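# Flip the combination wrench over and hold it aloft

## Task

Pick up the combination wrench and keep it motionless above the mat, turned over so the face now on top points downward. While a gripper still holds it like that, with only its fingers in contact, end the scene yourself, and leave nothing tipped over. A reference image called manual shows the goal.

## Robot and tools

Robot: two seven-joint arms, left_arm and right_arm, mounted on one upright column behind the table's near edge. left_arm is the robot's own left and sits on the +y side; image sides do not follow these names. URDF root poses: left_arm at (+0.002, +0.031, +0.531) m, right_arm at (-0.008, -0.031, +0.531) m, both with quat_wxyz (+0.997, 0, 0, -0.077).

Scene frame: z = 0 is the table top and +z points up. The origin is 0.07 m behind the near edge. +x runs out over the table and +y toward left_arm. Each gripper's fingers point along its own +z and close along its own y. end_effector_position is the point between the pads when closed, just under 1 cm behind the tips. While closing, the tips move about 17 mm further along +z, mostly while the pads are more than 70 mm apart. Reported poses can be off by a few centimetres.

execute_actions(actions, cameras): actions is a list of up to 15 actions. Each action is a list of up to 15 rows, one row per 1/30 s step. A shorter action repeats its last row until 15 steps are done. Every row has 16 numbers covering both arms, even if only one moves: left x, y, z, qw, qx, qy, qz, opening, then the same eight for right. x, y, z is an absolute target for end_effector_position, in metres, in the scene frame. The quaternion is an absolute scene-frame orientation, w first. Opening runs from -1 (closed) to +1 (fully open, 0.145 m). Each target must lie within 0.6 m of that gripper's position at the start of its action, along each of the gripper's axes. Otherwise the action is rejected for both arms, and the whole call fails if its first action breaks this rule against the last reported state. Each step, the commanded orientation is clipped to within 32 degrees of the measured one, so a big turn needs several actions. Images come back only if actions is empty or cameras names them.

move(target, speed, blend, opening_speed, grip_force, blocking, cameras): target is one 16-number row or a list of up to 15 rows, laid out as above. These are absolute poses with no 0.6 m limit, and the gripper goes in a straight line to each. speed is in m/s, from 0.002 to 1.1 (default 0.25), and turning is capped at twice that in rad/s. Give one value or one per target. blend, in metres, rounds corners between listed targets; 0 stops at each one. opening_speed is the rate of the opening command, in units per second, 0.2 or more. grip_force is the pad force limit in newtons, 3 to 10, per arm or for both. It stays until changed and each scene begins at 10. With blocking=false the call returns after about 0.5 s while the motion continues, and a new move takes over from the current point. A move lasts at most 10 s. Its result ends with a move: line: done, off_target, moving, held, fault, and so on. limits=paced means the pose was clipped; limits=held means a check held back steps. Neither done nor off_target tells you about contact. Paths ignore obstacles and the other arm. Fast moves overshoot and can spike well over speed.

wait(seconds 0 to 10) lets time pass while each arm holds its last command. stop() brakes a running move. zoom_image(camera, region [x0, y0, x1, y1] in pixels, at most 504 by 504) enlarges part of the newest image from cam_high, cam_low, cam_left_wrist or cam_right_wrist. show_instructions shows the reference image. read_manual gives licence text. finished_scene(scene) ends the scene and cannot be undone.

Cameras: cam_high and cam_low are 896x504; the two wrist cameras are 812x504. Calibration is given but may be slightly off. Wrist images can lag while the arm is moving.

Reading results: each result has poses, a Hand target line for each arm (where it is being driven), Tool commands, and joint positions. The last joint value per arm is the finger opening in metres. grip_measured uses the same -1 to 1 scale as the command. To hold something, keep commanding an opening clearly below grip_measured; the lower it is, the harder the squeeze. Joint torques include gravity and offsets, so read them with caution. Joint velocities may show as within noise. The controller may stop short of the commanded orientation or position, so send the rest again.

Habits: keep an idle arm still by resending its last reported pose and opening every call, because a 0 counts as a command. Repeat the same quaternion in every row to hold orientation. Allow about 0.5 s for a full close. Big wrist turns can swing the elbow.

Avoid: fast impacts, pressing hard on the table, letting the arms or grippers touch each other, and closing one gripper on the other's fingers. Also avoid knocking anything over, dropping the wrench from height, releasing it while it moves, and anything leaving the table. Loose objects may sometimes get a brief push. Holding loads or straining at full stretch heats motors. MOTOR HOT appears at 85 °C, and at 100 °C the arm faults and goes limp for 30 to 60 s.

Each tool is called after ">>>" as name(argument=value, ...) on one line, values as JSON.

Reference images:

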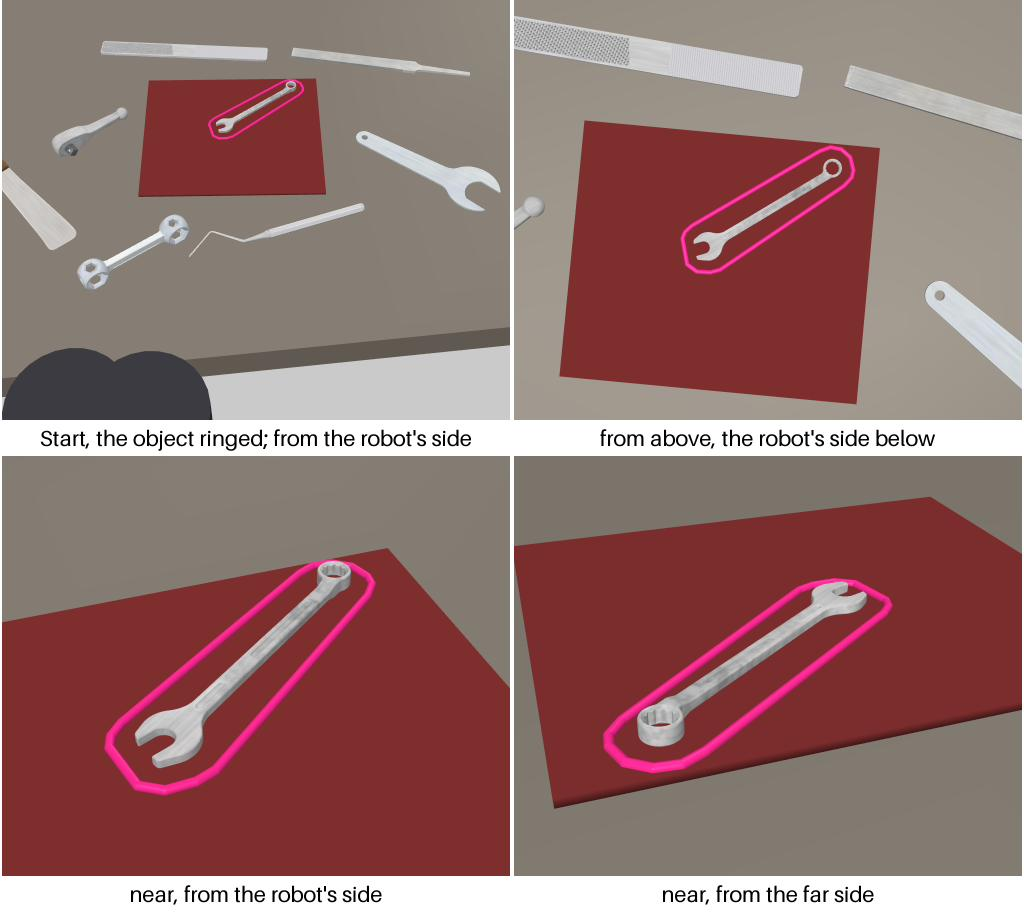

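## Session

>>> execute_actions(actions=[])

Scene clock: 0.00 s.
left_arm: end_effector_position=(+0.4416, +0.0461, +0.3497) grip_measured=+1.00 end_effector_quat_wxyz=(+0.154, +0.728, -0.624, +0.240) | right_arm: end_effector_position=(+0.2178, -0.4483, +0.1658) grip_measured=+1.00 end_effector_quat_wxyz=(+0.182, +0.818, +0.539, +0.078)
Joint positions: left_arm=[1.133 0.366 -0.652 0.836 -0.274 0.501 1.402 0.145] | right_arm=[0.531 1.058 -1.036 0.946 -0.162 0.089 0.583 0.145]
Joint velocities: within noise
Joint torques (N m): no reading
Motor temperatures (°C): left_arm=[30 28 30 28 28 28 27] | right_arm=[26 30 33 33 30 29 31]
Hand target: left_arm +0.4416, +0.0461, +0.3497; +0.154, +0.728, -0.624, +0.240 | right_arm +0.2178, -0.4483, +0.1658; +0.182, +0.818, +0.539, +0.078
Tool commands: left_gripper/opening=+1.0 right_gripper/opening=+1.0

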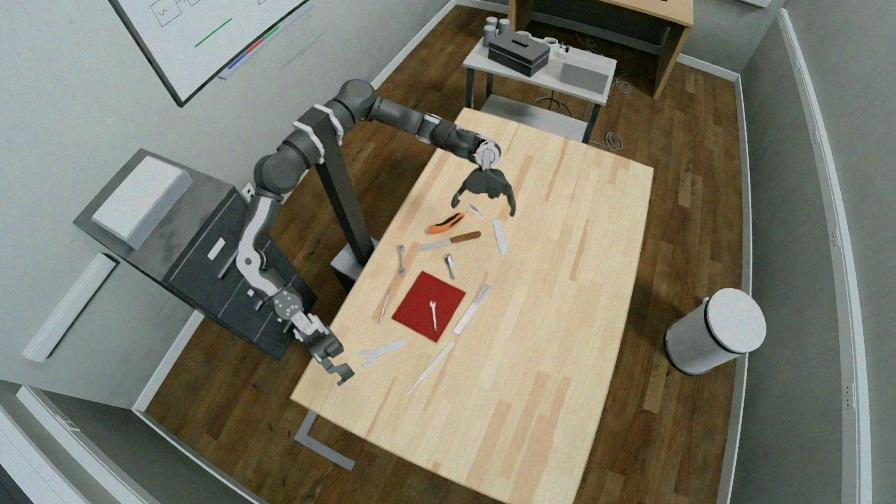

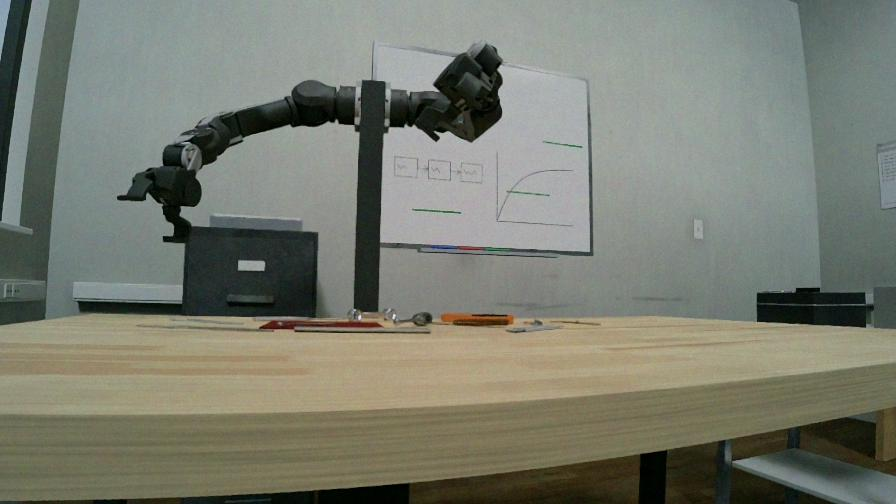

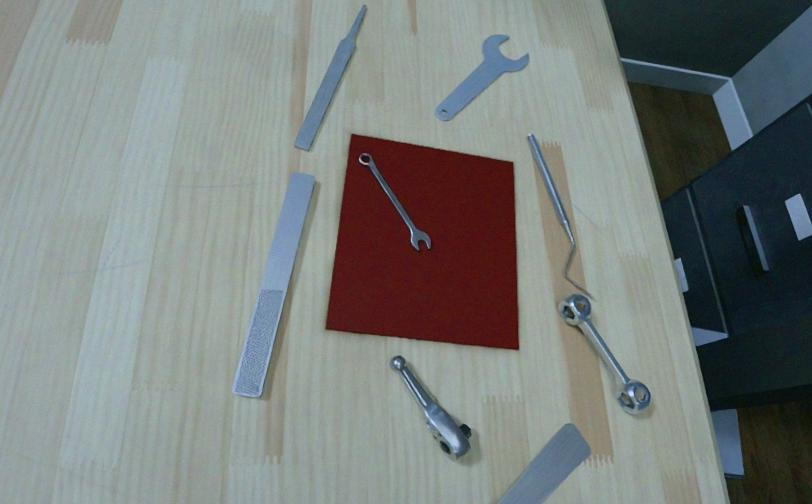

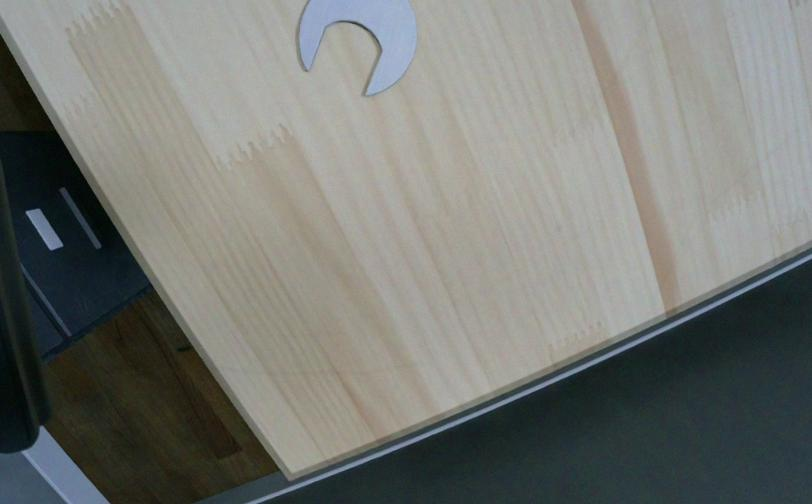

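>>> move(target=[0.4416,0.0461,0.3497,0.154,0.728,-0.624,0.240,1,0.33,-0.14,0.09,0,0.9455,0,0.3256,1], cameras=["all"])

>>> zoom_image(camera="cam_high", region=[320, 190, 544, 414])

Scene clock: 246.13 s.
left_arm: end_effector_position=(+0.4416, +0.0461, +0.3497) grip_measured=+1.00 end_effector_quat_wxyz=(+0.154, +0.728, -0.624, +0.240) | right_arm: end_effector_position=(+0.3295, -0.1382, +0.0901) grip_measured=+1.00 end_effector_quat_wxyz=(-0.004, +0.946, +0.001, +0.325)
Joint positions: left_arm=[1.133 0.366 -0.652 0.836 -0.274 0.501 1.402 0.145] | right_arm=[0.306 -0.028 -0.271 0.779 0.136 0.417 -0.074 0.145]
Joint torques (N m): left_arm=[8.9 1.15 2.36 3.18 0.2 0.12 -0.09] | right_arm=[6.79 -1.28 0.53 2.45 0.08 -0.28 -0.07]
Hand target: left_arm +0.4416, +0.0462, +0.3496; +0.154, +0.728, -0.624, +0.240 | right_arm +0.3299, -0.1400, +0.0900; +0.000, +0.946, +0.000, +0.325
Off the commanded pose: left_arm 0.000 m, 0 deg | right_arm 0.002 m, 0 deg.
move: done
camera_calibration:
cam_right_wrist: T_world_to_cam=[[0.20975, -0.932841, -0.292938, -0.168071], [-0.875016, -0.0453995, -0.48196, 0.336778], [0.436292, 0.357417, -0.825774, 0.0342458], [0, 0, 0, 1]] pos_world=[0.314998, -0.153734, 0.141358]

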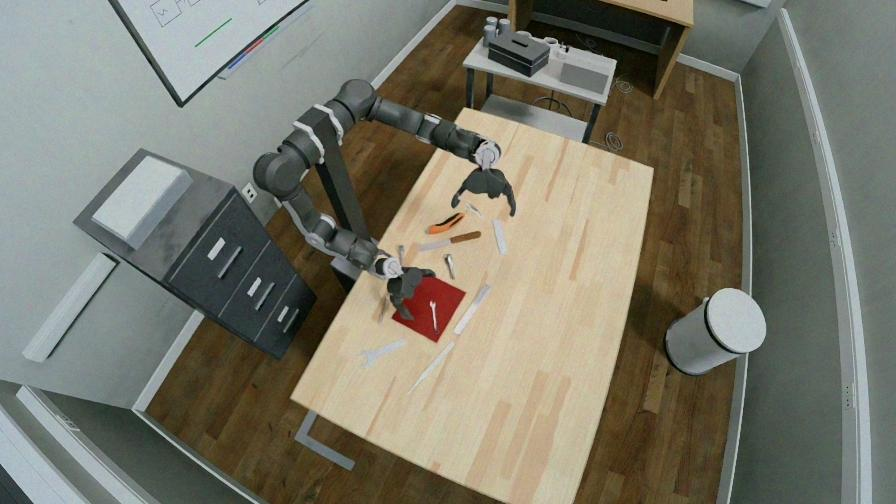

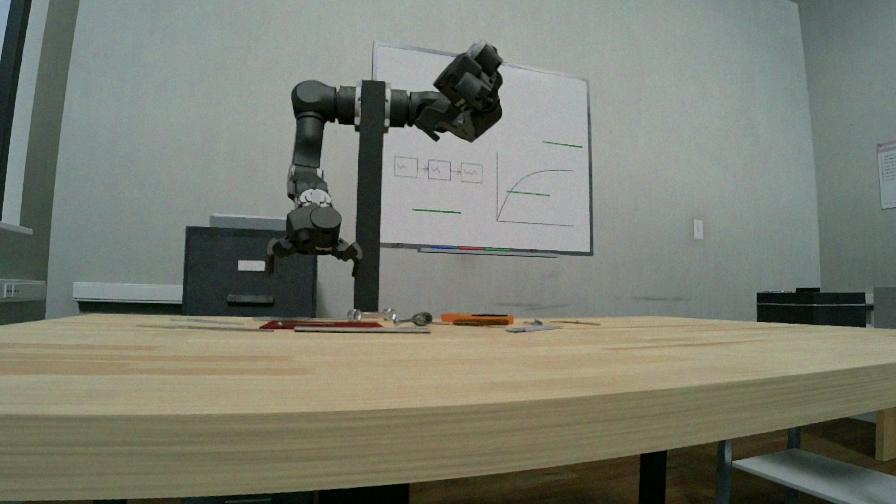

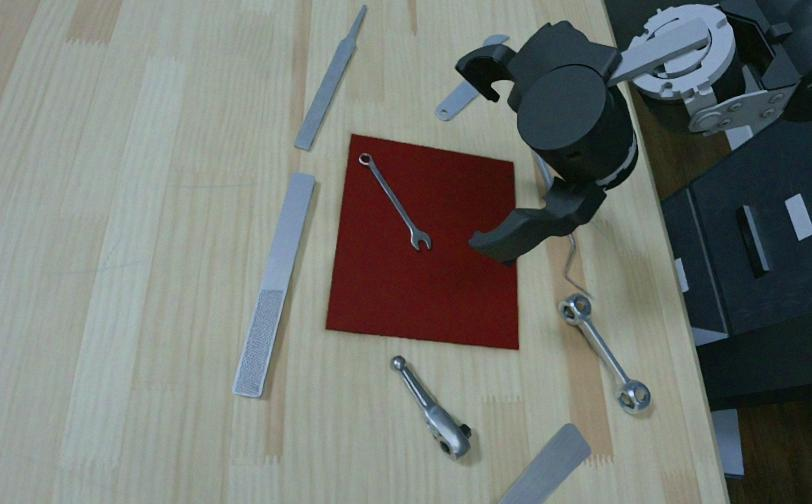

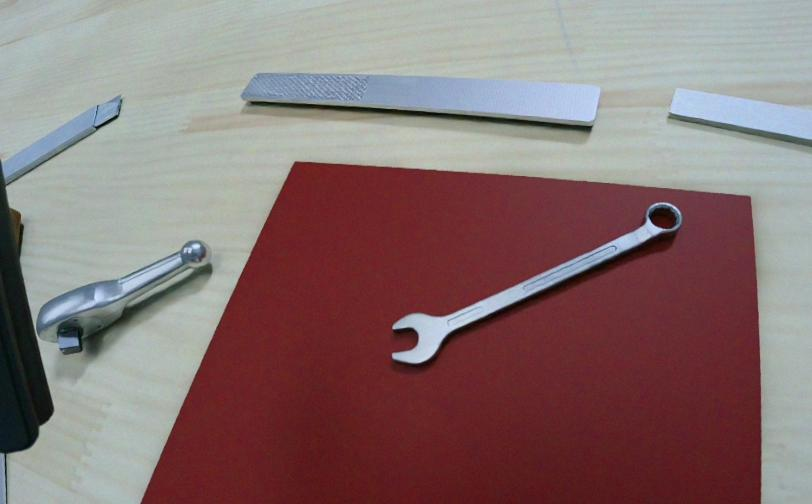

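Scaled by 2.250 from the camera's 896x504 image, which has a finer 1280x720 frame.

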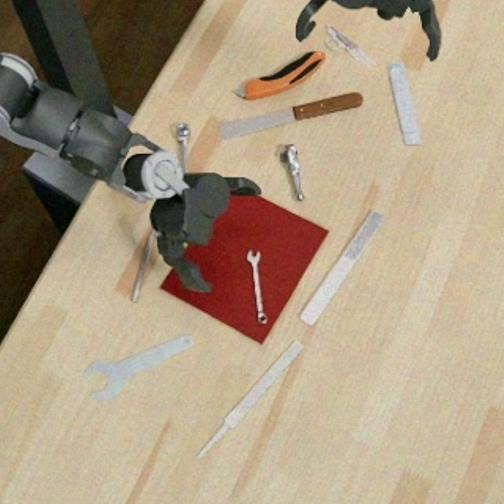

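>>> move(target=[[0.4416,0.0461,0.3497,0.154,0.728,-0.624,0.240,1,0.272,-0.14,0.05,0,0.966,0,0.259,-1],[0.4416,0.0461,0.3497,0.154,0.728,-0.624,0.240,1,0.27,-0.14,0.0,0,0.966,0,0.259,-1]], speed=[0.2,0.04])

>>> move(target=[0.4416,0.0461,0.3497,0.154,0.728,-0.624,0.240,1,0.24,-0.14,-0.005,0,0.966,0,0.259,-1], speed=0.05, cameras=["cam_left_wrist","cam_right_wrist"])

Scene clock: 310.97 s.
left_arm: end_effector_position=(+0.4416, +0.0461, +0.3497) grip_measured=+1.00 end_effector_quat_wxyz=(+0.154, +0.728, -0.624, +0.240) | right_arm: end_effector_position=(+0.2677, -0.1434, +0.0117) grip_measured=-1.00 end_effector_quat_wxyz=(+0.014, +0.977, +0.002, +0.214)
Joint positions: left_arm=[1.133 0.366 -0.652 0.836 -0.274 0.501 1.402 0.145] | right_arm=[0.459 -0.086 -0.276 0.172 0.131 0.204 -0.066 0]
Joint torques (N m): left_arm=[8.87 1.38 2.39 3.12 0.14 0.04 -0.05] | right_arm=[0.46 -0.28 0.21 -2.14 0.23 -3.83 0.77]
Hand target: left_arm +0.4416, +0.0462, +0.3496; +0.154, +0.728, -0.624, +0.240 | right_arm +0.2653, -0.1402, +0.0087; +0.001, +0.968, +0.001, +0.252
Off the commanded pose: left_arm 0.000 m, 0 deg | right_arm 0.012 m, 5 deg.
move: off_target (right_arm)

Scene clock: 312.00 s.
left_arm: end_effector_position=(+0.4416, +0.0461, +0.3497) grip_measured=+1.00 end_effector_quat_wxyz=(+0.154, +0.728, -0.624, +0.240) | right_arm: end_effector_position=(+0.2640, -0.1428, +0.0148) grip_measured=-1.00 end_effector_quat_wxyz=(+0.015, +0.953, -0.001, +0.302)
Joint positions: left_arm=[1.133 0.366 -0.652 0.836 -0.274 0.501 1.402 0.145] | right_arm=[0.309 -0.058 -0.276 0.333 0.114 0.032 -0.08 0]
Joint torques (N m): left_arm=[9.22 0.99 2.36 3.23 0.22 0.08 -0.08] | right_arm=[0.38 0.04 0.53 -3.38 0.42 0.75 0.99]
Hand target: left_arm +0.4416, +0.0462, +0.3496; +0.154, +0.728, -0.624, +0.240 | right_arm +0.2379, -0.1400, -0.0011; +0.000, +0.966, -0.001, +0.259
Off the commanded pose: left_arm 0.000 m, 0 deg | right_arm 0.031 m, 5 deg.
move: off_target (right_arm)
camera_calibration:
cam_right_wrist: T_world_to_cam=[[0.181365, -0.945613, -0.270043, -0.175346], [-0.898273, -0.0475287, -0.436861, 0.24821], [0.400266, 0.321804, -0.858038, 0.00715804], [0, 0, 0, 1]] pos_world=[0.251897, -0.156316, 0.067224]
Images, in order (width x height): cam_left_wrist 812x504, cam_right_wrist 812x504.

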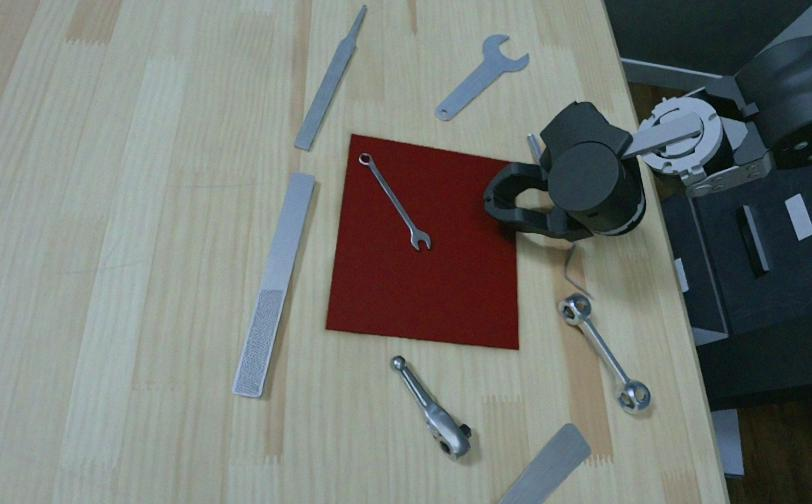

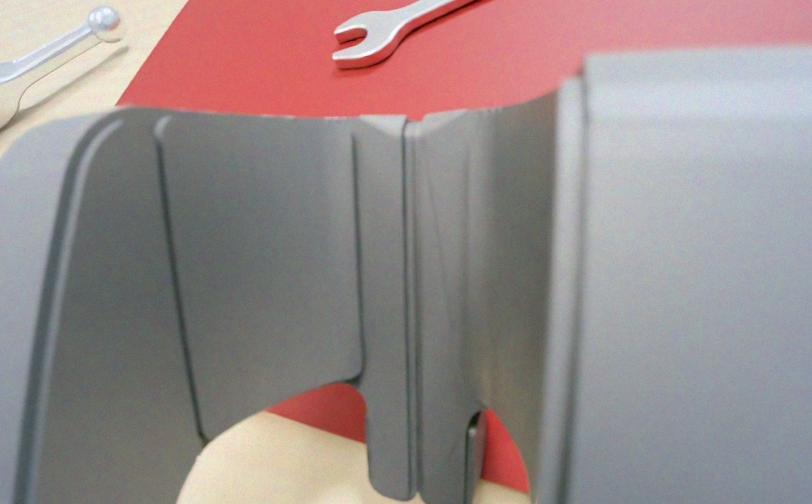

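>>> move(target=[0.4416,0.0461,0.3497,0.154,0.728,-0.624,0.240,1,0.19,-0.14,0.004,0,0.966,0,0.259,-1], speed=0.06, cameras=["cam_left_wrist"])

Scene clock: 321.40 s.
left_arm: end_effector_position=(+0.4416, +0.0461, +0.3497) grip_measured=+1.00 end_effector_quat_wxyz=(+0.154, +0.728, -0.624, +0.240) | right_arm: end_effector_position=(+0.2102, -0.1383, +0.0167) grip_measured=-1.00 end_effector_quat_wxyz=(-0.004, +0.955, +0.000, +0.298)
Joint positions: left_arm=[1.133 0.366 -0.652 0.836 -0.274 0.501 1.402 0.145] | right_arm=[0 0.015 -0.275 0.748 0.111 0.136 -0.064 0]
Joint torques (N m): left_arm=[8.77 1.28 2.61 3.08 0.11 0.05 -0.08] | right_arm=[-0.88 -0.01 0.23 -0.08 0.18 1.1 -0.04]
Hand target: left_arm +0.4416, +0.0462, +0.3496; +0.154, +0.728, -0.624, +0.240 | right_arm +0.1896, -0.1400, +0.0050; +0.000, +0.966, +0.000, +0.259
Off the commanded pose: left_arm 0.000 m, 0 deg | right_arm 0.024 m, 5 deg.
move: off_target (right_arm)
Images, in order (width x height): cam_left_wrist 812x504.

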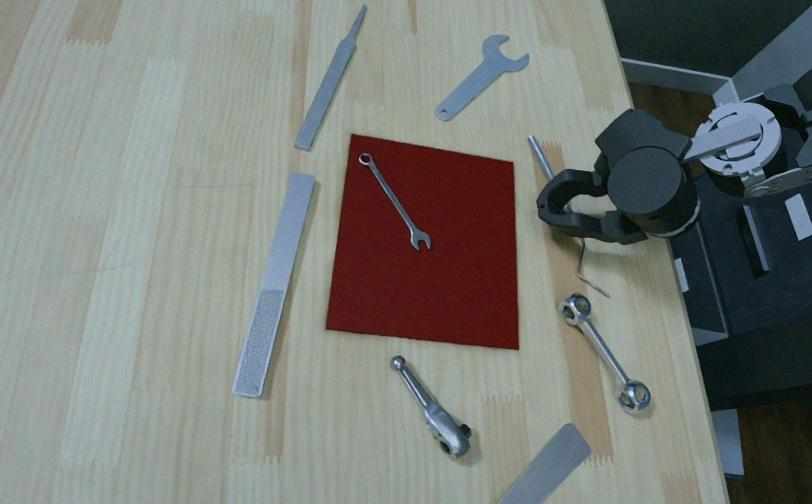

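>>> move(target=[0.4416,0.0461,0.3497,0.154,0.728,-0.624,0.240,1,0.17,-0.2,0.15,0,0.966,0,0.259,1], cameras=["cam_left_wrist","cam_right_wrist"])

>>> zoom_image(camera="cam_left_wrist", region=[480, 100, 680, 320])

>>> zoom_image(camera="cam_left_wrist", region=[330, 120, 530, 360])

Scene clock: 375.37 s.
left_arm: end_effector_position=(+0.4416, +0.0461, +0.3497) grip_measured=+1.00 end_effector_quat_wxyz=(+0.154, +0.728, -0.624, +0.240) | right_arm: end_effector_position=(+0.1697, -0.1996, +0.1497) grip_measured=+1.00 end_effector_quat_wxyz=(-0.002, +0.966, +0.000, +0.259)
Joint positions: left_arm=[1.133 0.366 -0.652 0.836 -0.274 0.501 1.402 0.145] | right_arm=[-0.409 0.397 -0.182 1.807 0.427 0.792 -0.149 0.145]
Joint torques (N m): left_arm=[8.98 1.09 2.24 3.41 0.25 0.09 -0.06] | right_arm=[1.94 1.94 0.83 3.4 0.22 -0.1 -0.09]
Hand target: left_arm +0.4416, +0.0462, +0.3496; +0.154, +0.728, -0.624, +0.240 | right_arm +0.1700, -0.2000, +0.1500; +0.000, +0.966, +0.000, +0.259
Off the commanded pose: left_arm 0.000 m, 0 deg | right_arm 0.001 m, 0 deg.
joint sent to its limit (right arm) — joint 6 (wrist pitch), upper limit. The joint targets still meet the commanded pose.
move: done
camera_calibration:
cam_right_wrist: T_world_to_cam=[[0.16577, -0.934219, -0.315839, -0.163774], [-0.932923, -0.0447497, -0.357285, 0.214205], [0.319649, 0.353881, -0.878973, 0.20212], [0, 0, 0, 1]] pos_world=[0.162378, -0.214941, 0.202464]
Images, in order (width x height): cam_left_wrist 812x504, cam_right_wrist 812x504.

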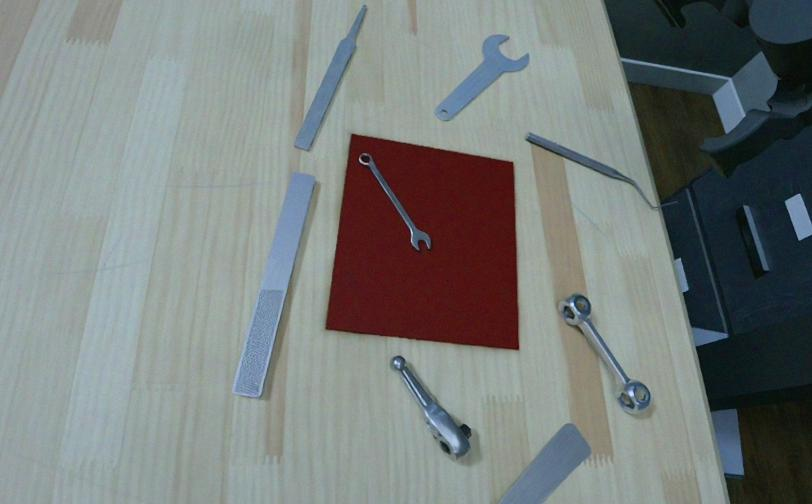

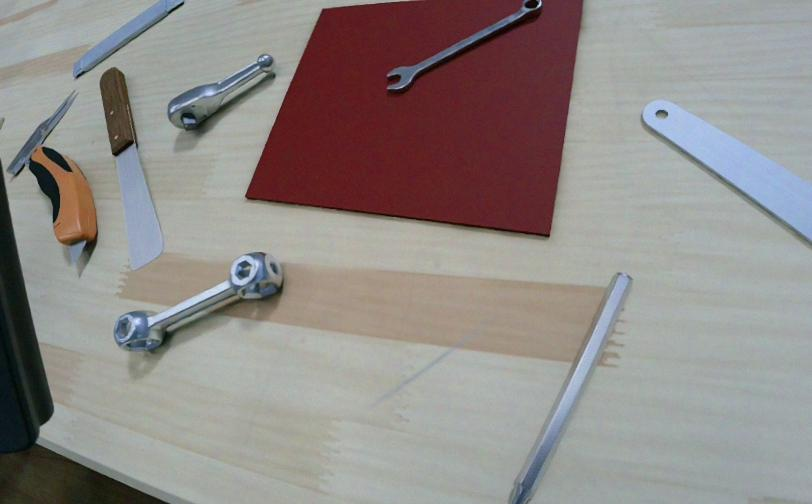

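Scaled by 2.291 from the camera's 812x504 image, which has a finer 957x594 frame.

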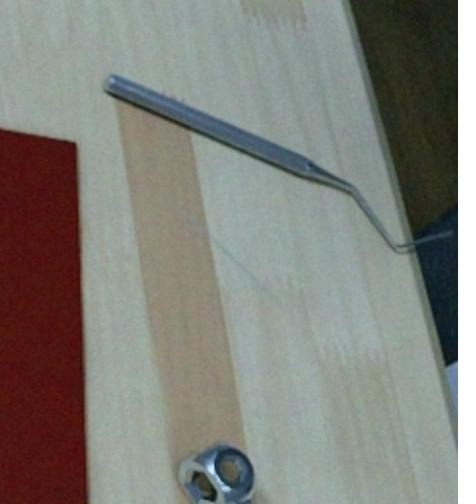

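Scaled by 2.100 from the camera's 812x504 image, which has a finer 957x594 frame.

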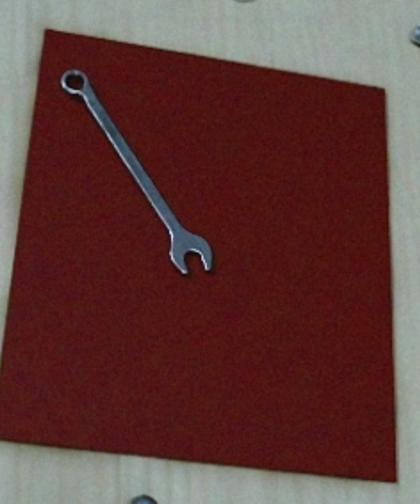

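>>> move(target=[[0.4416,0.0461,0.3497,0.154,0.728,-0.624,0.240,1,0.167,-0.214,0.08,0.060,0.9345,-0.190,0.2947,-0.1],[0.4416,0.0461,0.3497,0.154,0.728,-0.624,0.240,1,0.167,-0.214,0.027,0.060,0.9345,-0.190,0.2947,-0.1]], speed=[0.2,0.06], cameras=["cam_right_wrist","cam_left_wrist"])

Scene clock: 428.23 s.
left_arm: end_effector_position=(+0.4416, +0.0461, +0.3497) grip_measured=+1.00 end_effector_quat_wxyz=(+0.154, +0.728, -0.624, +0.240) | right_arm: end_effector_position=(+0.1662, -0.2159, +0.0272) grip_measured=-0.10 end_effector_quat_wxyz=(+0.064, +0.934, -0.191, +0.294)
Joint positions: left_arm=[1.133 0.366 -0.652 0.836 -0.274 0.501 1.402 0.145] | right_arm=[-0.187 0.082 -0.103 0.974 0.335 0.144 -0.222 0.068]
Joint torques (N m): left_arm=[9.32 1.25 2.55 3.21 0.12 0.09 -0.1] | right_arm=[2.12 0.2 0.01 2.24 0.17 -0.29 0.31]
Hand target: left_arm +0.4416, +0.0462, +0.3496; +0.154, +0.728, -0.624, +0.240 | right_arm +0.1671, -0.2140, +0.0271; +0.060, +0.935, -0.190, +0.295
Off the commanded pose: left_arm 0.000 m, 0 deg | right_arm 0.002 m, 1 deg.
move: done
camera_calibration:
cam_right_wrist: T_world_to_cam=[[-0.195135, -0.937482, -0.288182, -0.158614], [-0.845291, 0.309771, -0.435345, 0.230614], [0.497399, 0.158647, -0.852893, 0.0290237], [0, 0, 0, 1]] pos_world=[0.149548, -0.22474, 0.079441]
Images, in order (width x height): cam_left_wrist 812x504, cam_right_wrist 812x504.

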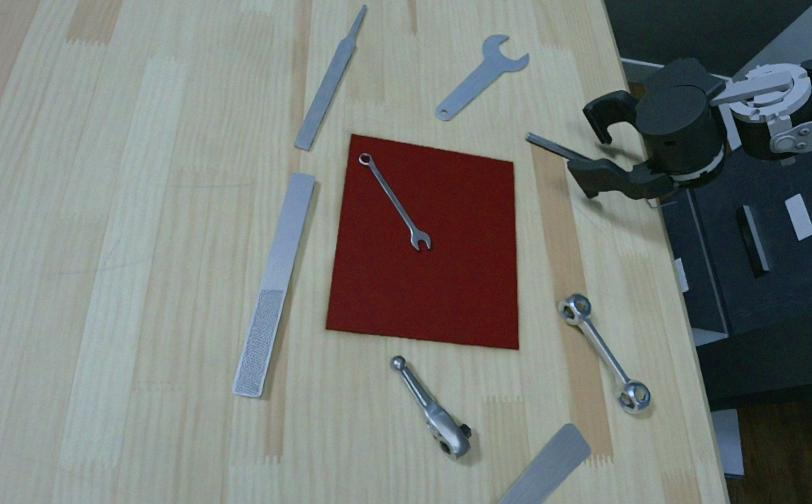

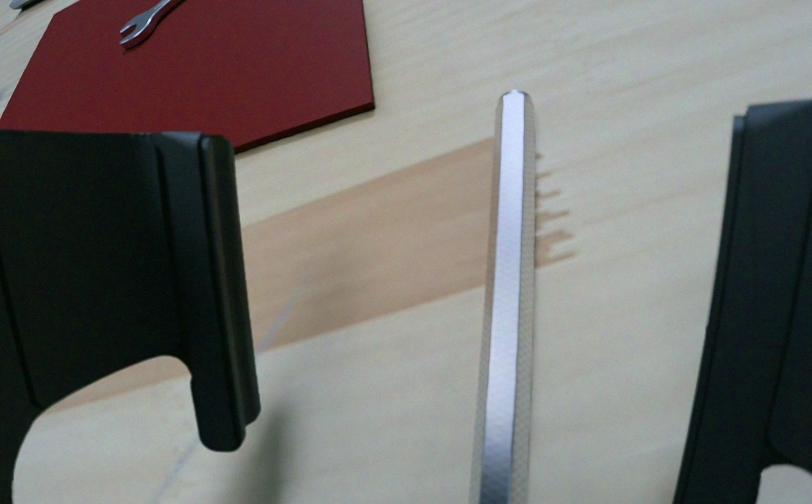

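>>> move(target=[[0.4416,0.0461,0.3497,0.154,0.728,-0.624,0.240,1,0.167,-0.214,0.024,0.060,0.9345,-0.190,0.2947,-1],[0.4416,0.0461,0.3497,0.154,0.728,-0.624,0.240,1,0.167,-0.214,0.13,0.060,0.9345,-0.190,0.2947,-1]], speed=[0.06,0.1], opening_speed=1.2, cameras=["cam_right_wrist","cam_left_wrist"])

Scene clock: 439.33 s.
left_arm: end_effector_position=(+0.4416, +0.0461, +0.3497) grip_measured=+1.00 end_effector_quat_wxyz=(+0.154, +0.728, -0.624, +0.240) | right_arm: end_effector_position=(+0.1684, -0.2125, +0.1306) grip_measured=-1.00 end_effector_quat_wxyz=(+0.056, +0.934, -0.189, +0.297)
Joint positions: left_arm=[1.133 0.366 -0.652 0.836 -0.274 0.501 1.402 0.145] | right_arm=[-0.442 0.075 -0.026 1.697 0.342 0.6 -0.319 0]
Joint torques (N m): left_arm=[9.06 0.73 2.43 3.25 0.17 0.1 0.03] | right_arm=[1.04 -0.12 0.75 3.26 0.05 -0.17 -0.08]
Hand target: left_arm +0.4416, +0.0462, +0.3496; +0.154, +0.728, -0.624, +0.240 | right_arm +0.1670, -0.2139, +0.1300; +0.060, +0.935, -0.190, +0.295
Off the commanded pose: left_arm 0.000 m, 0 deg | right_arm 0.002 m, 1 deg.
move: done
camera_calibration:
cam_right_wrist: T_world_to_cam=[[-0.183184, -0.93523, -0.302967, -0.124794], [-0.843857, 0.307689, -0.439583, 0.276263], [0.504331, 0.175136, -0.845564, 0.116992], [0, 0, 0, 1]] pos_world=[0.151264, -0.222204, 0.182557]
Images, in order (width x height): cam_left_wrist 812x504, cam_right_wrist 812x504.

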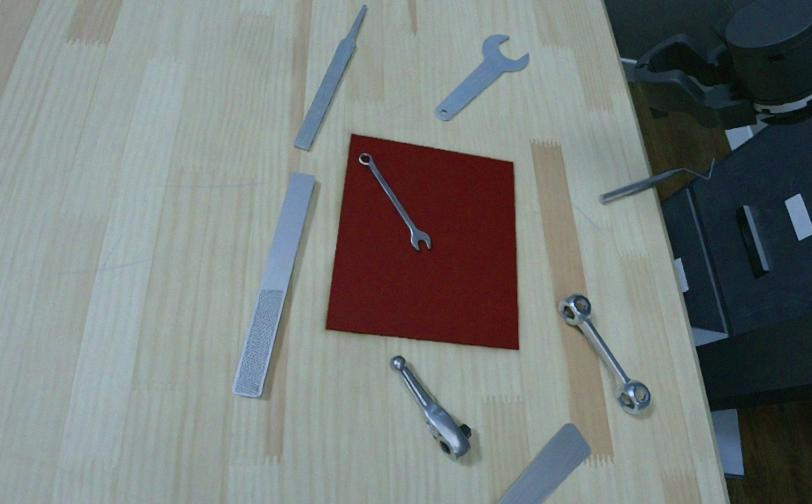

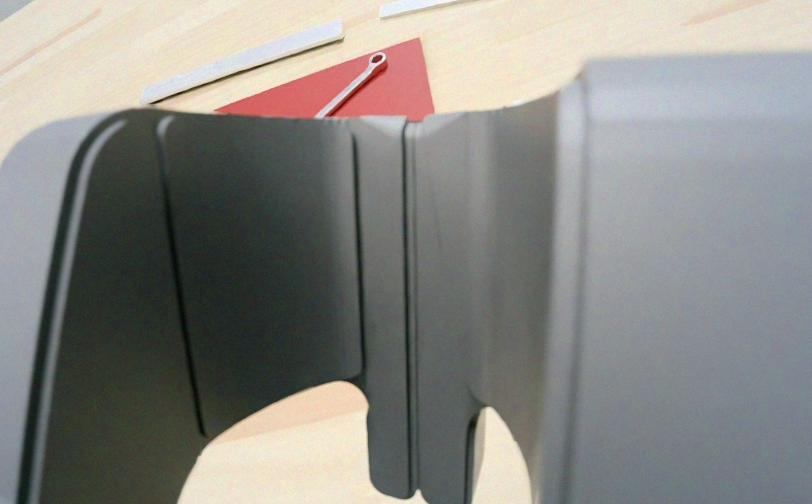

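>>> move(target=[[0.4416,0.0461,0.3497,0.154,0.728,-0.624,0.240,1,0.125,-0.181,0.08,-0.0181,0.974,0.207,0.085,-0.1],[0.4416,0.0461,0.3497,0.154,0.728,-0.624,0.240,1,0.125,-0.181,0.012,-0.0181,0.974,0.207,0.085,-0.1],[0.4416,0.0461,0.3497,0.154,0.728,-0.624,0.240,1,0.125,-0.181,0.012,-0.0181,0.974,0.207,0.085,-1]], speed=[0.2,0.06,0.05], opening_speed=1.0, cameras=["cam_right_wrist","cam_left_wrist"])

Scene clock: 467.50 s.
left_arm: end_effector_position=(+0.4416, +0.0461, +0.3497) grip_measured=+1.00 end_effector_quat_wxyz=(+0.154, +0.728, -0.624, +0.240) | right_arm: end_effector_position=(+0.1248, -0.1818, +0.0120) grip_measured=-0.89 end_effector_quat_wxyz=(-0.015, +0.975, +0.206, +0.085)
Joint positions: left_arm=[1.133 0.366 -0.652 0.836 -0.274 0.501 1.402 0.145] | right_arm=[0.105 0.495 -1.038 1.011 0.628 0.526 -0.064 0.008]
Joint torques (N m): left_arm=[8.8 1.15 2.18 3.18 0.15 0.09 -0.03] | right_arm=[3.49 2.02 0.98 1.44 0.16 -0.09 0.29]
Hand target: left_arm +0.4416, +0.0462, +0.3496; +0.154, +0.728, -0.624, +0.240 | right_arm +0.1249, -0.1810, +0.0120; -0.018, +0.974, +0.207, +0.085
Off the commanded pose: left_arm 0.000 m, 0 deg | right_arm 0.001 m, 0 deg.
move: done
camera_calibration:
cam_right_wrist: T_world_to_cam=[[0.421823, -0.838779, -0.344261, -0.197514], [-0.895494, -0.444875, -0.0133285, 0.0423894], [-0.141973, 0.313906, -0.938779, 0.140295], [0, 0, 0, 1]] pos_world=[0.141194, -0.190852, 0.0642741]
Images, in order (width x height): cam_left_wrist 812x504, cam_right_wrist 812x504.

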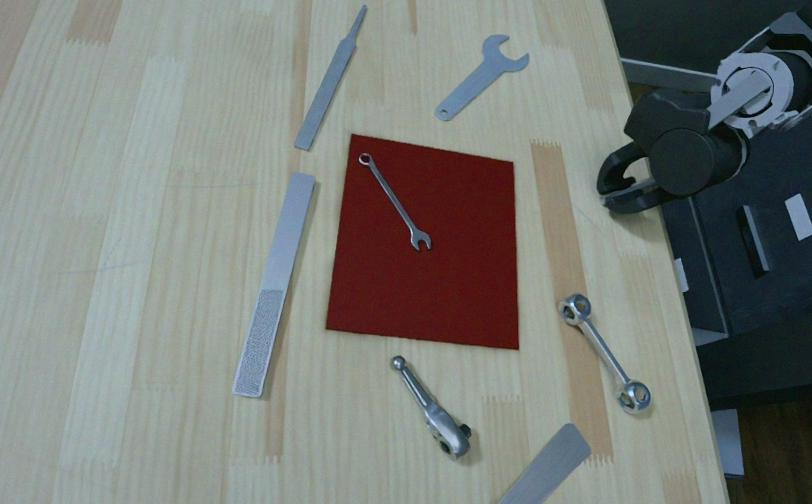

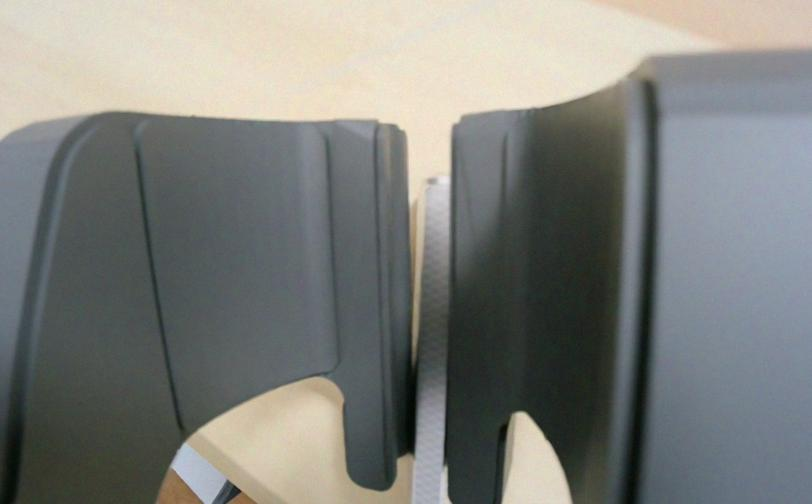

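>>> move(target=[[0.4416,0.0461,0.3497,0.154,0.728,-0.624,0.240,1,0.16,-0.18,0.06,-0.0181,0.974,0.207,0.085,-1],[0.4416,0.0461,0.3497,0.154,0.728,-0.624,0.240,1,0.235,-0.175,0.06,0,0.996,0,0.087,-1],[0.4416,0.0461,0.3497,0.154,0.728,-0.624,0.240,1,0.235,-0.175,0.0135,0,0.996,0,0.087,-1]], speed=[0.15,0.15,0.06], blend=[0.02,0.02,0], cameras=["cam_right_wrist","cam_left_wrist"])

Scene clock: 508.13 s.
left_arm: end_effector_position=(+0.4416, +0.0461, +0.3497) grip_measured=+1.00 end_effector_quat_wxyz=(+0.154, +0.728, -0.624, +0.240) | right_arm: end_effector_position=(+0.2346, -0.1764, +0.0136) grip_measured=-0.89 end_effector_quat_wxyz=(+0.004, +0.996, -0.002, +0.086)
Joint positions: left_arm=[1.133 0.366 -0.652 0.836 -0.274 0.501 1.402 0.145] | right_arm=[0.467 0.137 -0.957 0.41 0.894 0.546 -0.124 0.008]
Joint torques (N m): left_arm=[8.95 1.38 2.45 3.21 0.15 0.04 0.02] | right_arm=[6.47 -0.25 0.4 1.07 0.13 -0.11 0.37]
Hand target: left_arm +0.4416, +0.0462, +0.3496; +0.154, +0.728, -0.624, +0.240 | right_arm +0.2351, -0.1750, +0.0136; +0.000, +0.996, +0.000, +0.087
Off the commanded pose: left_arm 0.000 m, 0 deg | right_arm 0.001 m, 0 deg.
move: done
camera_calibration:
cam_right_wrist: T_world_to_cam=[[0.0434299, -0.938458, -0.342651, -0.1676], [-0.999055, -0.0414647, -0.0130626, 0.238586], [-0.00194925, 0.342894, -0.939372, 0.127941], [0, 0, 0, 1]] pos_world=[0.245889, -0.191263, 0.0658726]
Images, in order (width x height): cam_left_wrist 812x504, cam_right_wrist 812x504.

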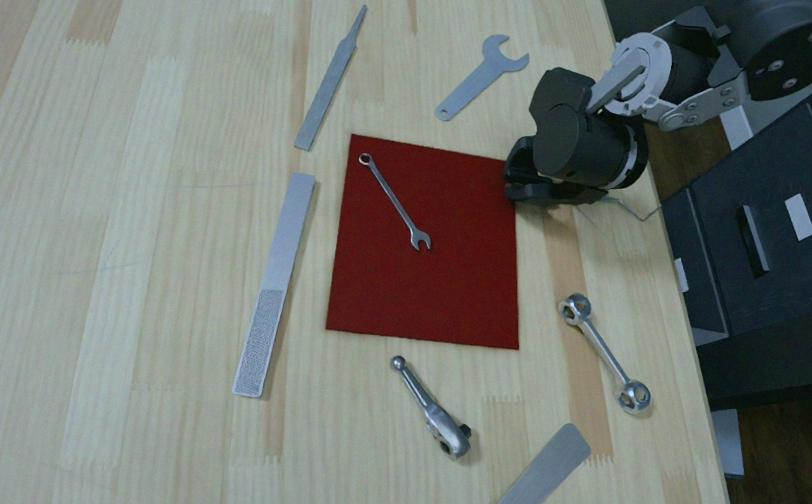

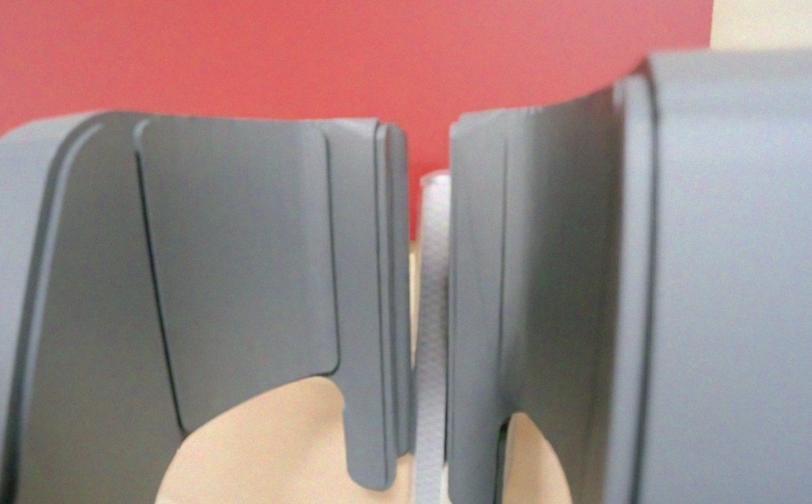

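>>> move(target=[[0.4416,0.0461,0.3497,0.154,0.728,-0.624,0.240,1,0.21,-0.175,0.06,-0.037,0.915,0.399,0.08,-1],[0.4416,0.0461,0.3497,0.154,0.728,-0.624,0.240,1,0.19,-0.17,0.06,-0.0617,0.706,0.706,0.0617,-1]], speed=[0.3,0.5], blend=[0.02,0], cameras=["cam_left_wrist"])

Scene clock: 553.30 s.
left_arm: end_effector_position=(+0.4416, +0.0461, +0.3497) grip_measured=+1.00 end_effector_quat_wxyz=(+0.154, +0.728, -0.624, +0.240) | right_arm: end_effector_position=(+0.1921, -0.1710, +0.0602) grip_measured=-0.89 end_effector_quat_wxyz=(-0.058, +0.707, +0.701, +0.064)
Joint positions: left_arm=[1.133 0.366 -0.652 0.836 -0.274 0.501 1.402 0.145] | right_arm=[0.621 0.537 -1.571 1.019 -0.017 0.256 0.632 0.008]
Joint torques (N m): left_arm=[8.9 1.25 2.41 3.48 0.15 0.1 0] | right_arm=[6.18 1.25 1.32 1.59 0.13 -0.06 0.32]
Hand target: left_arm +0.4416, +0.0462, +0.3496; +0.154, +0.728, -0.624, +0.240 | right_arm +0.1900, -0.1700, +0.0600; -0.062, +0.704, +0.704, +0.062
Off the commanded pose: left_arm 0.000 m, 0 deg | right_arm 0.002 m, 1 deg.
joint sent to its limit (right arm) — joint 3 (upper arm roll), lower limit. The joint targets still meet the commanded pose.
move: done
Images, in order (width x height): cam_left_wrist 812x504.

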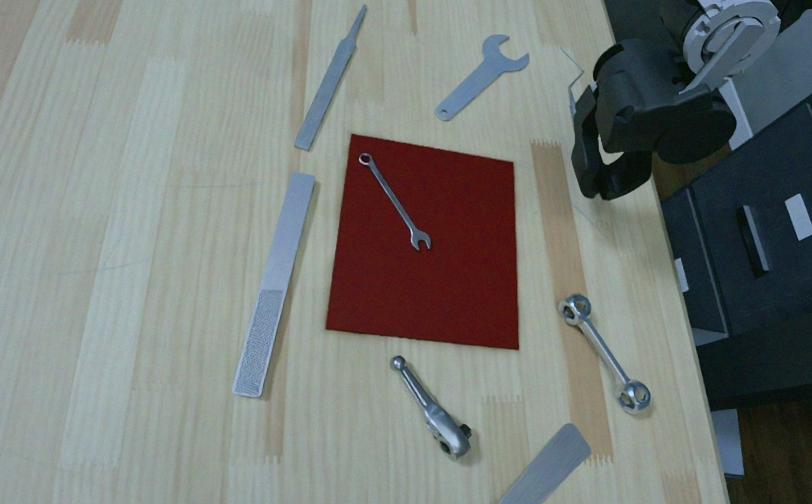

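>>> move(target=[[0.4416,0.0461,0.3497,0.154,0.728,-0.624,0.240,1,0.155,-0.14,0.05,-0.077,0.460,0.883,0.040,-1],[0.4416,0.0461,0.3497,0.154,0.728,-0.624,0.240,1,0.155,-0.14,0.0135,-0.077,0.460,0.883,0.040,-1]], speed=[0.4,0.06], cameras=["cam_left_wrist","cam_right_wrist"])

Scene clock: 566.70 s.
left_arm: end_effector_position=(+0.4416, +0.0461, +0.3497) grip_measured=+1.00 end_effector_quat_wxyz=(+0.154, +0.728, -0.624, +0.240) | right_arm: end_effector_position=(+0.1552, -0.1406, +0.0140) grip_measured=-0.89 end_effector_quat_wxyz=(-0.078, +0.461, +0.883, +0.037)
Joint positions: left_arm=[1.133 0.366 -0.652 0.836 -0.274 0.501 1.402 0.145] | right_arm=[0.506 0.314 -1.571 0.734 -0.543 -0.147 0.66 0.008]
Joint torques (N m): left_arm=[8.77 1.07 2.45 3.26 0.21 0.04 -0.05] | right_arm=[4.97 0.46 1.14 0.88 0.14 -0.03 -0.11]
Hand target: left_arm +0.4416, +0.0462, +0.3496; +0.154, +0.728, -0.624, +0.240 | right_arm +0.1550, -0.1400, +0.0135; -0.077, +0.460, +0.884, +0.040
Off the commanded pose: left_arm 0.000 m, 0 deg | right_arm 0.001 m, 0 deg.
move: done
camera_calibration:
cam_right_wrist: T_world_to_cam=[[0.739451, 0.572384, -0.354386, -0.0257417], [0.607867, -0.793917, -0.0139346, -0.194362], [-0.289329, -0.205115, -0.934995, 0.083332], [0, 0, 0, 1]] pos_world=[0.161291, -0.122481, 0.0660842]
Images, in order (width x height): cam_left_wrist 812x504, cam_right_wrist 812x504.

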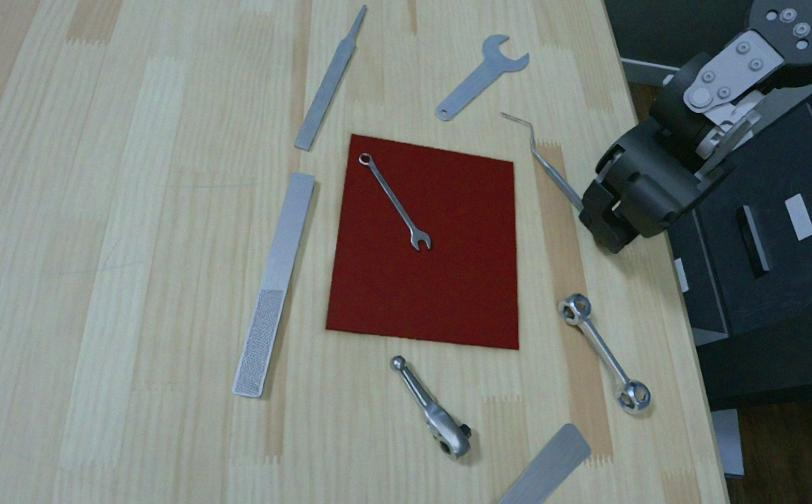

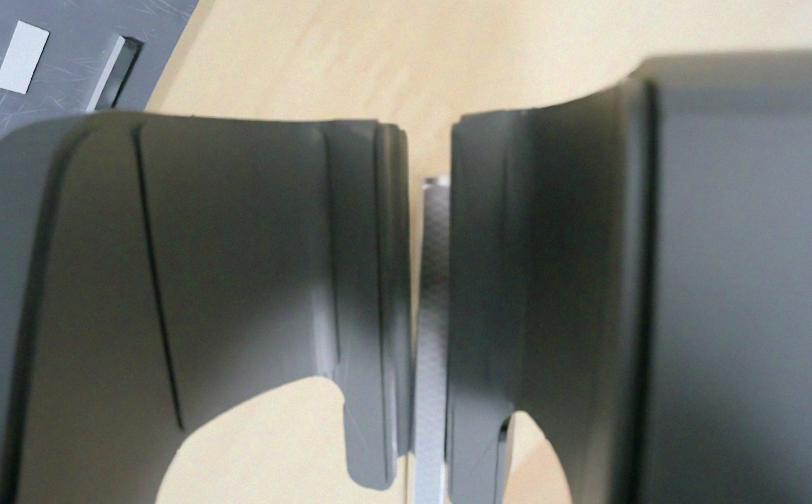

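>>> move(target=[[0.4416,0.0461,0.3497,0.154,0.728,-0.624,0.240,1,0.155,-0.14,0.013,-0.077,0.460,0.883,0.040,-0.3],[0.4416,0.0461,0.3497,0.154,0.728,-0.624,0.240,1,0.155,-0.15,0.12,-0.062,0.704,0.704,0.062,-0.1]], speed=0.3)

>>> move(target=[[0.4416,0.0461,0.3497,0.154,0.728,-0.624,0.240,1,0.165,-0.155,0.12,0,0.996,0,0.087,-0.1],[0.4416,0.0461,0.3497,0.154,0.728,-0.624,0.240,1,0.167,-0.157,0.08,0.158,0.8335,-0.434,0.3034,-0.1],[0.4416,0.0461,0.3497,0.154,0.728,-0.624,0.240,1,0.167,-0.157,0.023,0.158,0.8335,-0.434,0.3034,-0.1]], speed=[0.5,0.4,0.06], cameras=["cam_left_wrist","cam_right_wrist"])

Scene clock: 598.90 s.
left_arm: end_effector_position=(+0.4416, +0.0461, +0.3497) grip_measured=+1.00 end_effector_quat_wxyz=(+0.154, +0.728, -0.624, +0.240) | right_arm: end_effector_position=(+0.1574, -0.1503, +0.1202) grip_measured=-0.10 end_effector_quat_wxyz=(-0.058, +0.704, +0.705, +0.065)
Joint positions: left_arm=[1.133 0.366 -0.652 0.836 -0.274 0.501 1.402 0.145] | right_arm=[0.44 0.742 -1.288 1.56 -0.259 0.544 0.824 0.068]
Joint torques (N m): left_arm=[9.09 1.33 2.45 3.17 0.15 0.04 -0.05] | right_arm=[4.29 2.25 2.02 2.47 0.29 0.1 0.27]
Hand target: left_arm +0.4416, +0.0462, +0.3496; +0.154, +0.728, -0.624, +0.240 | right_arm +0.1550, -0.1500, +0.1199; -0.062, +0.704, +0.704, +0.062
Off the commanded pose: left_arm 0.000 m, 0 deg | right_arm 0.002 m, 1 deg.
move: done

Scene clock: 604.43 s.
left_arm: end_effector_position=(+0.4416, +0.0461, +0.3497) grip_measured=+1.00 end_effector_quat_wxyz=(+0.154, +0.728, -0.624, +0.240) | right_arm: end_effector_position=(+0.1657, -0.1580, +0.0231) grip_measured=-0.10 end_effector_quat_wxyz=(+0.161, +0.833, -0.435, +0.301)
Joint positions: left_arm=[1.133 0.366 -0.652 0.836 -0.274 0.501 1.402 0.145] | right_arm=[-0.028 -0.188 -0.201 0.665 0.575 -0.337 -0.707 0.068]
Joint velocities: left_arm=[0.033 -0.209 -0.002 -0.007 0.007 0.022 -0.051 0] | right_arm=[within noise]
Joint torques (N m): left_arm=[8.98 1.65 2.58 3.3 0.22 0.06 -0.03] | right_arm=[2.84 -2.62 -0.58 1.65 -0.02 -0.26 0.29]
Hand target: left_arm +0.4416, +0.0462, +0.3496; +0.154, +0.728, -0.624, +0.240 | right_arm +0.1670, -0.1569, +0.0230; +0.158, +0.834, -0.434, +0.303
Off the commanded pose: left_arm 0.000 m, 0 deg | right_arm 0.002 m, 0 deg.
joint sent to its limit (right arm) — joint 2 (shoulder roll), lower limit. The joint targets still meet the commanded pose.
move: done
camera_calibration:
cam_right_wrist: T_world_to_cam=[[-0.647604, -0.711863, -0.271771, 0.00462472], [-0.528909, 0.676703, -0.512181, 0.217783], [0.548511, -0.187949, -0.814746, -0.0475629], [0, 0, 0, 1]] pos_world=[0.144271, -0.153022, 0.0740496]
Images, in order (width x height): cam_left_wrist 812x504, cam_right_wrist 812x504.

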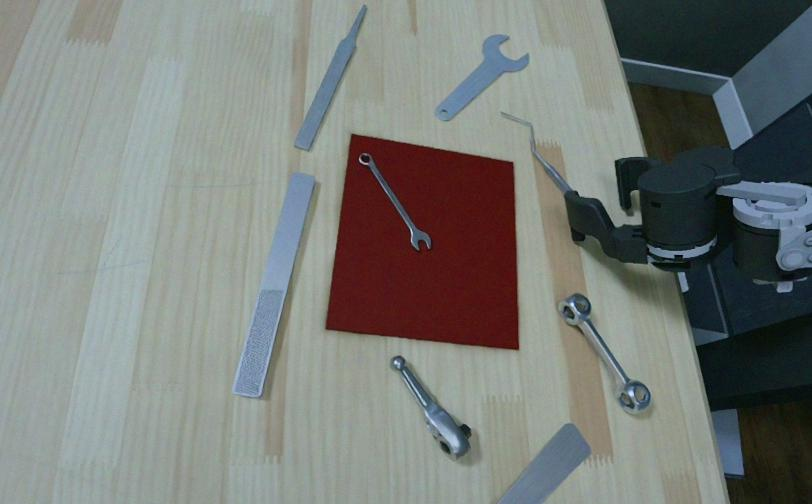

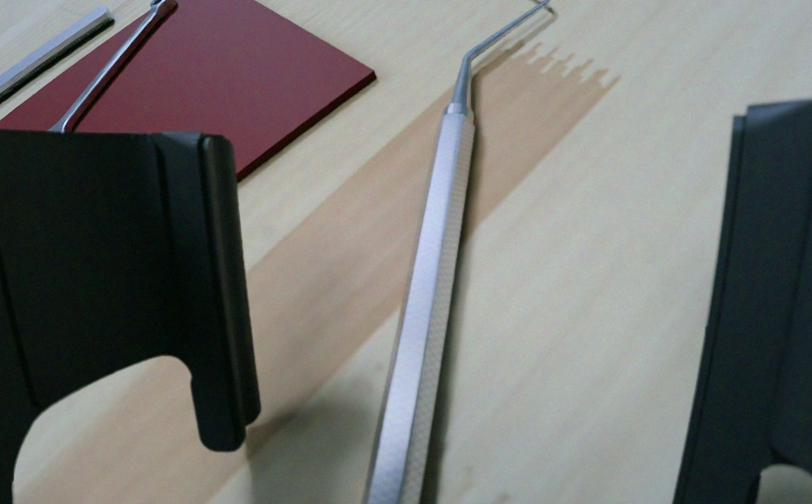

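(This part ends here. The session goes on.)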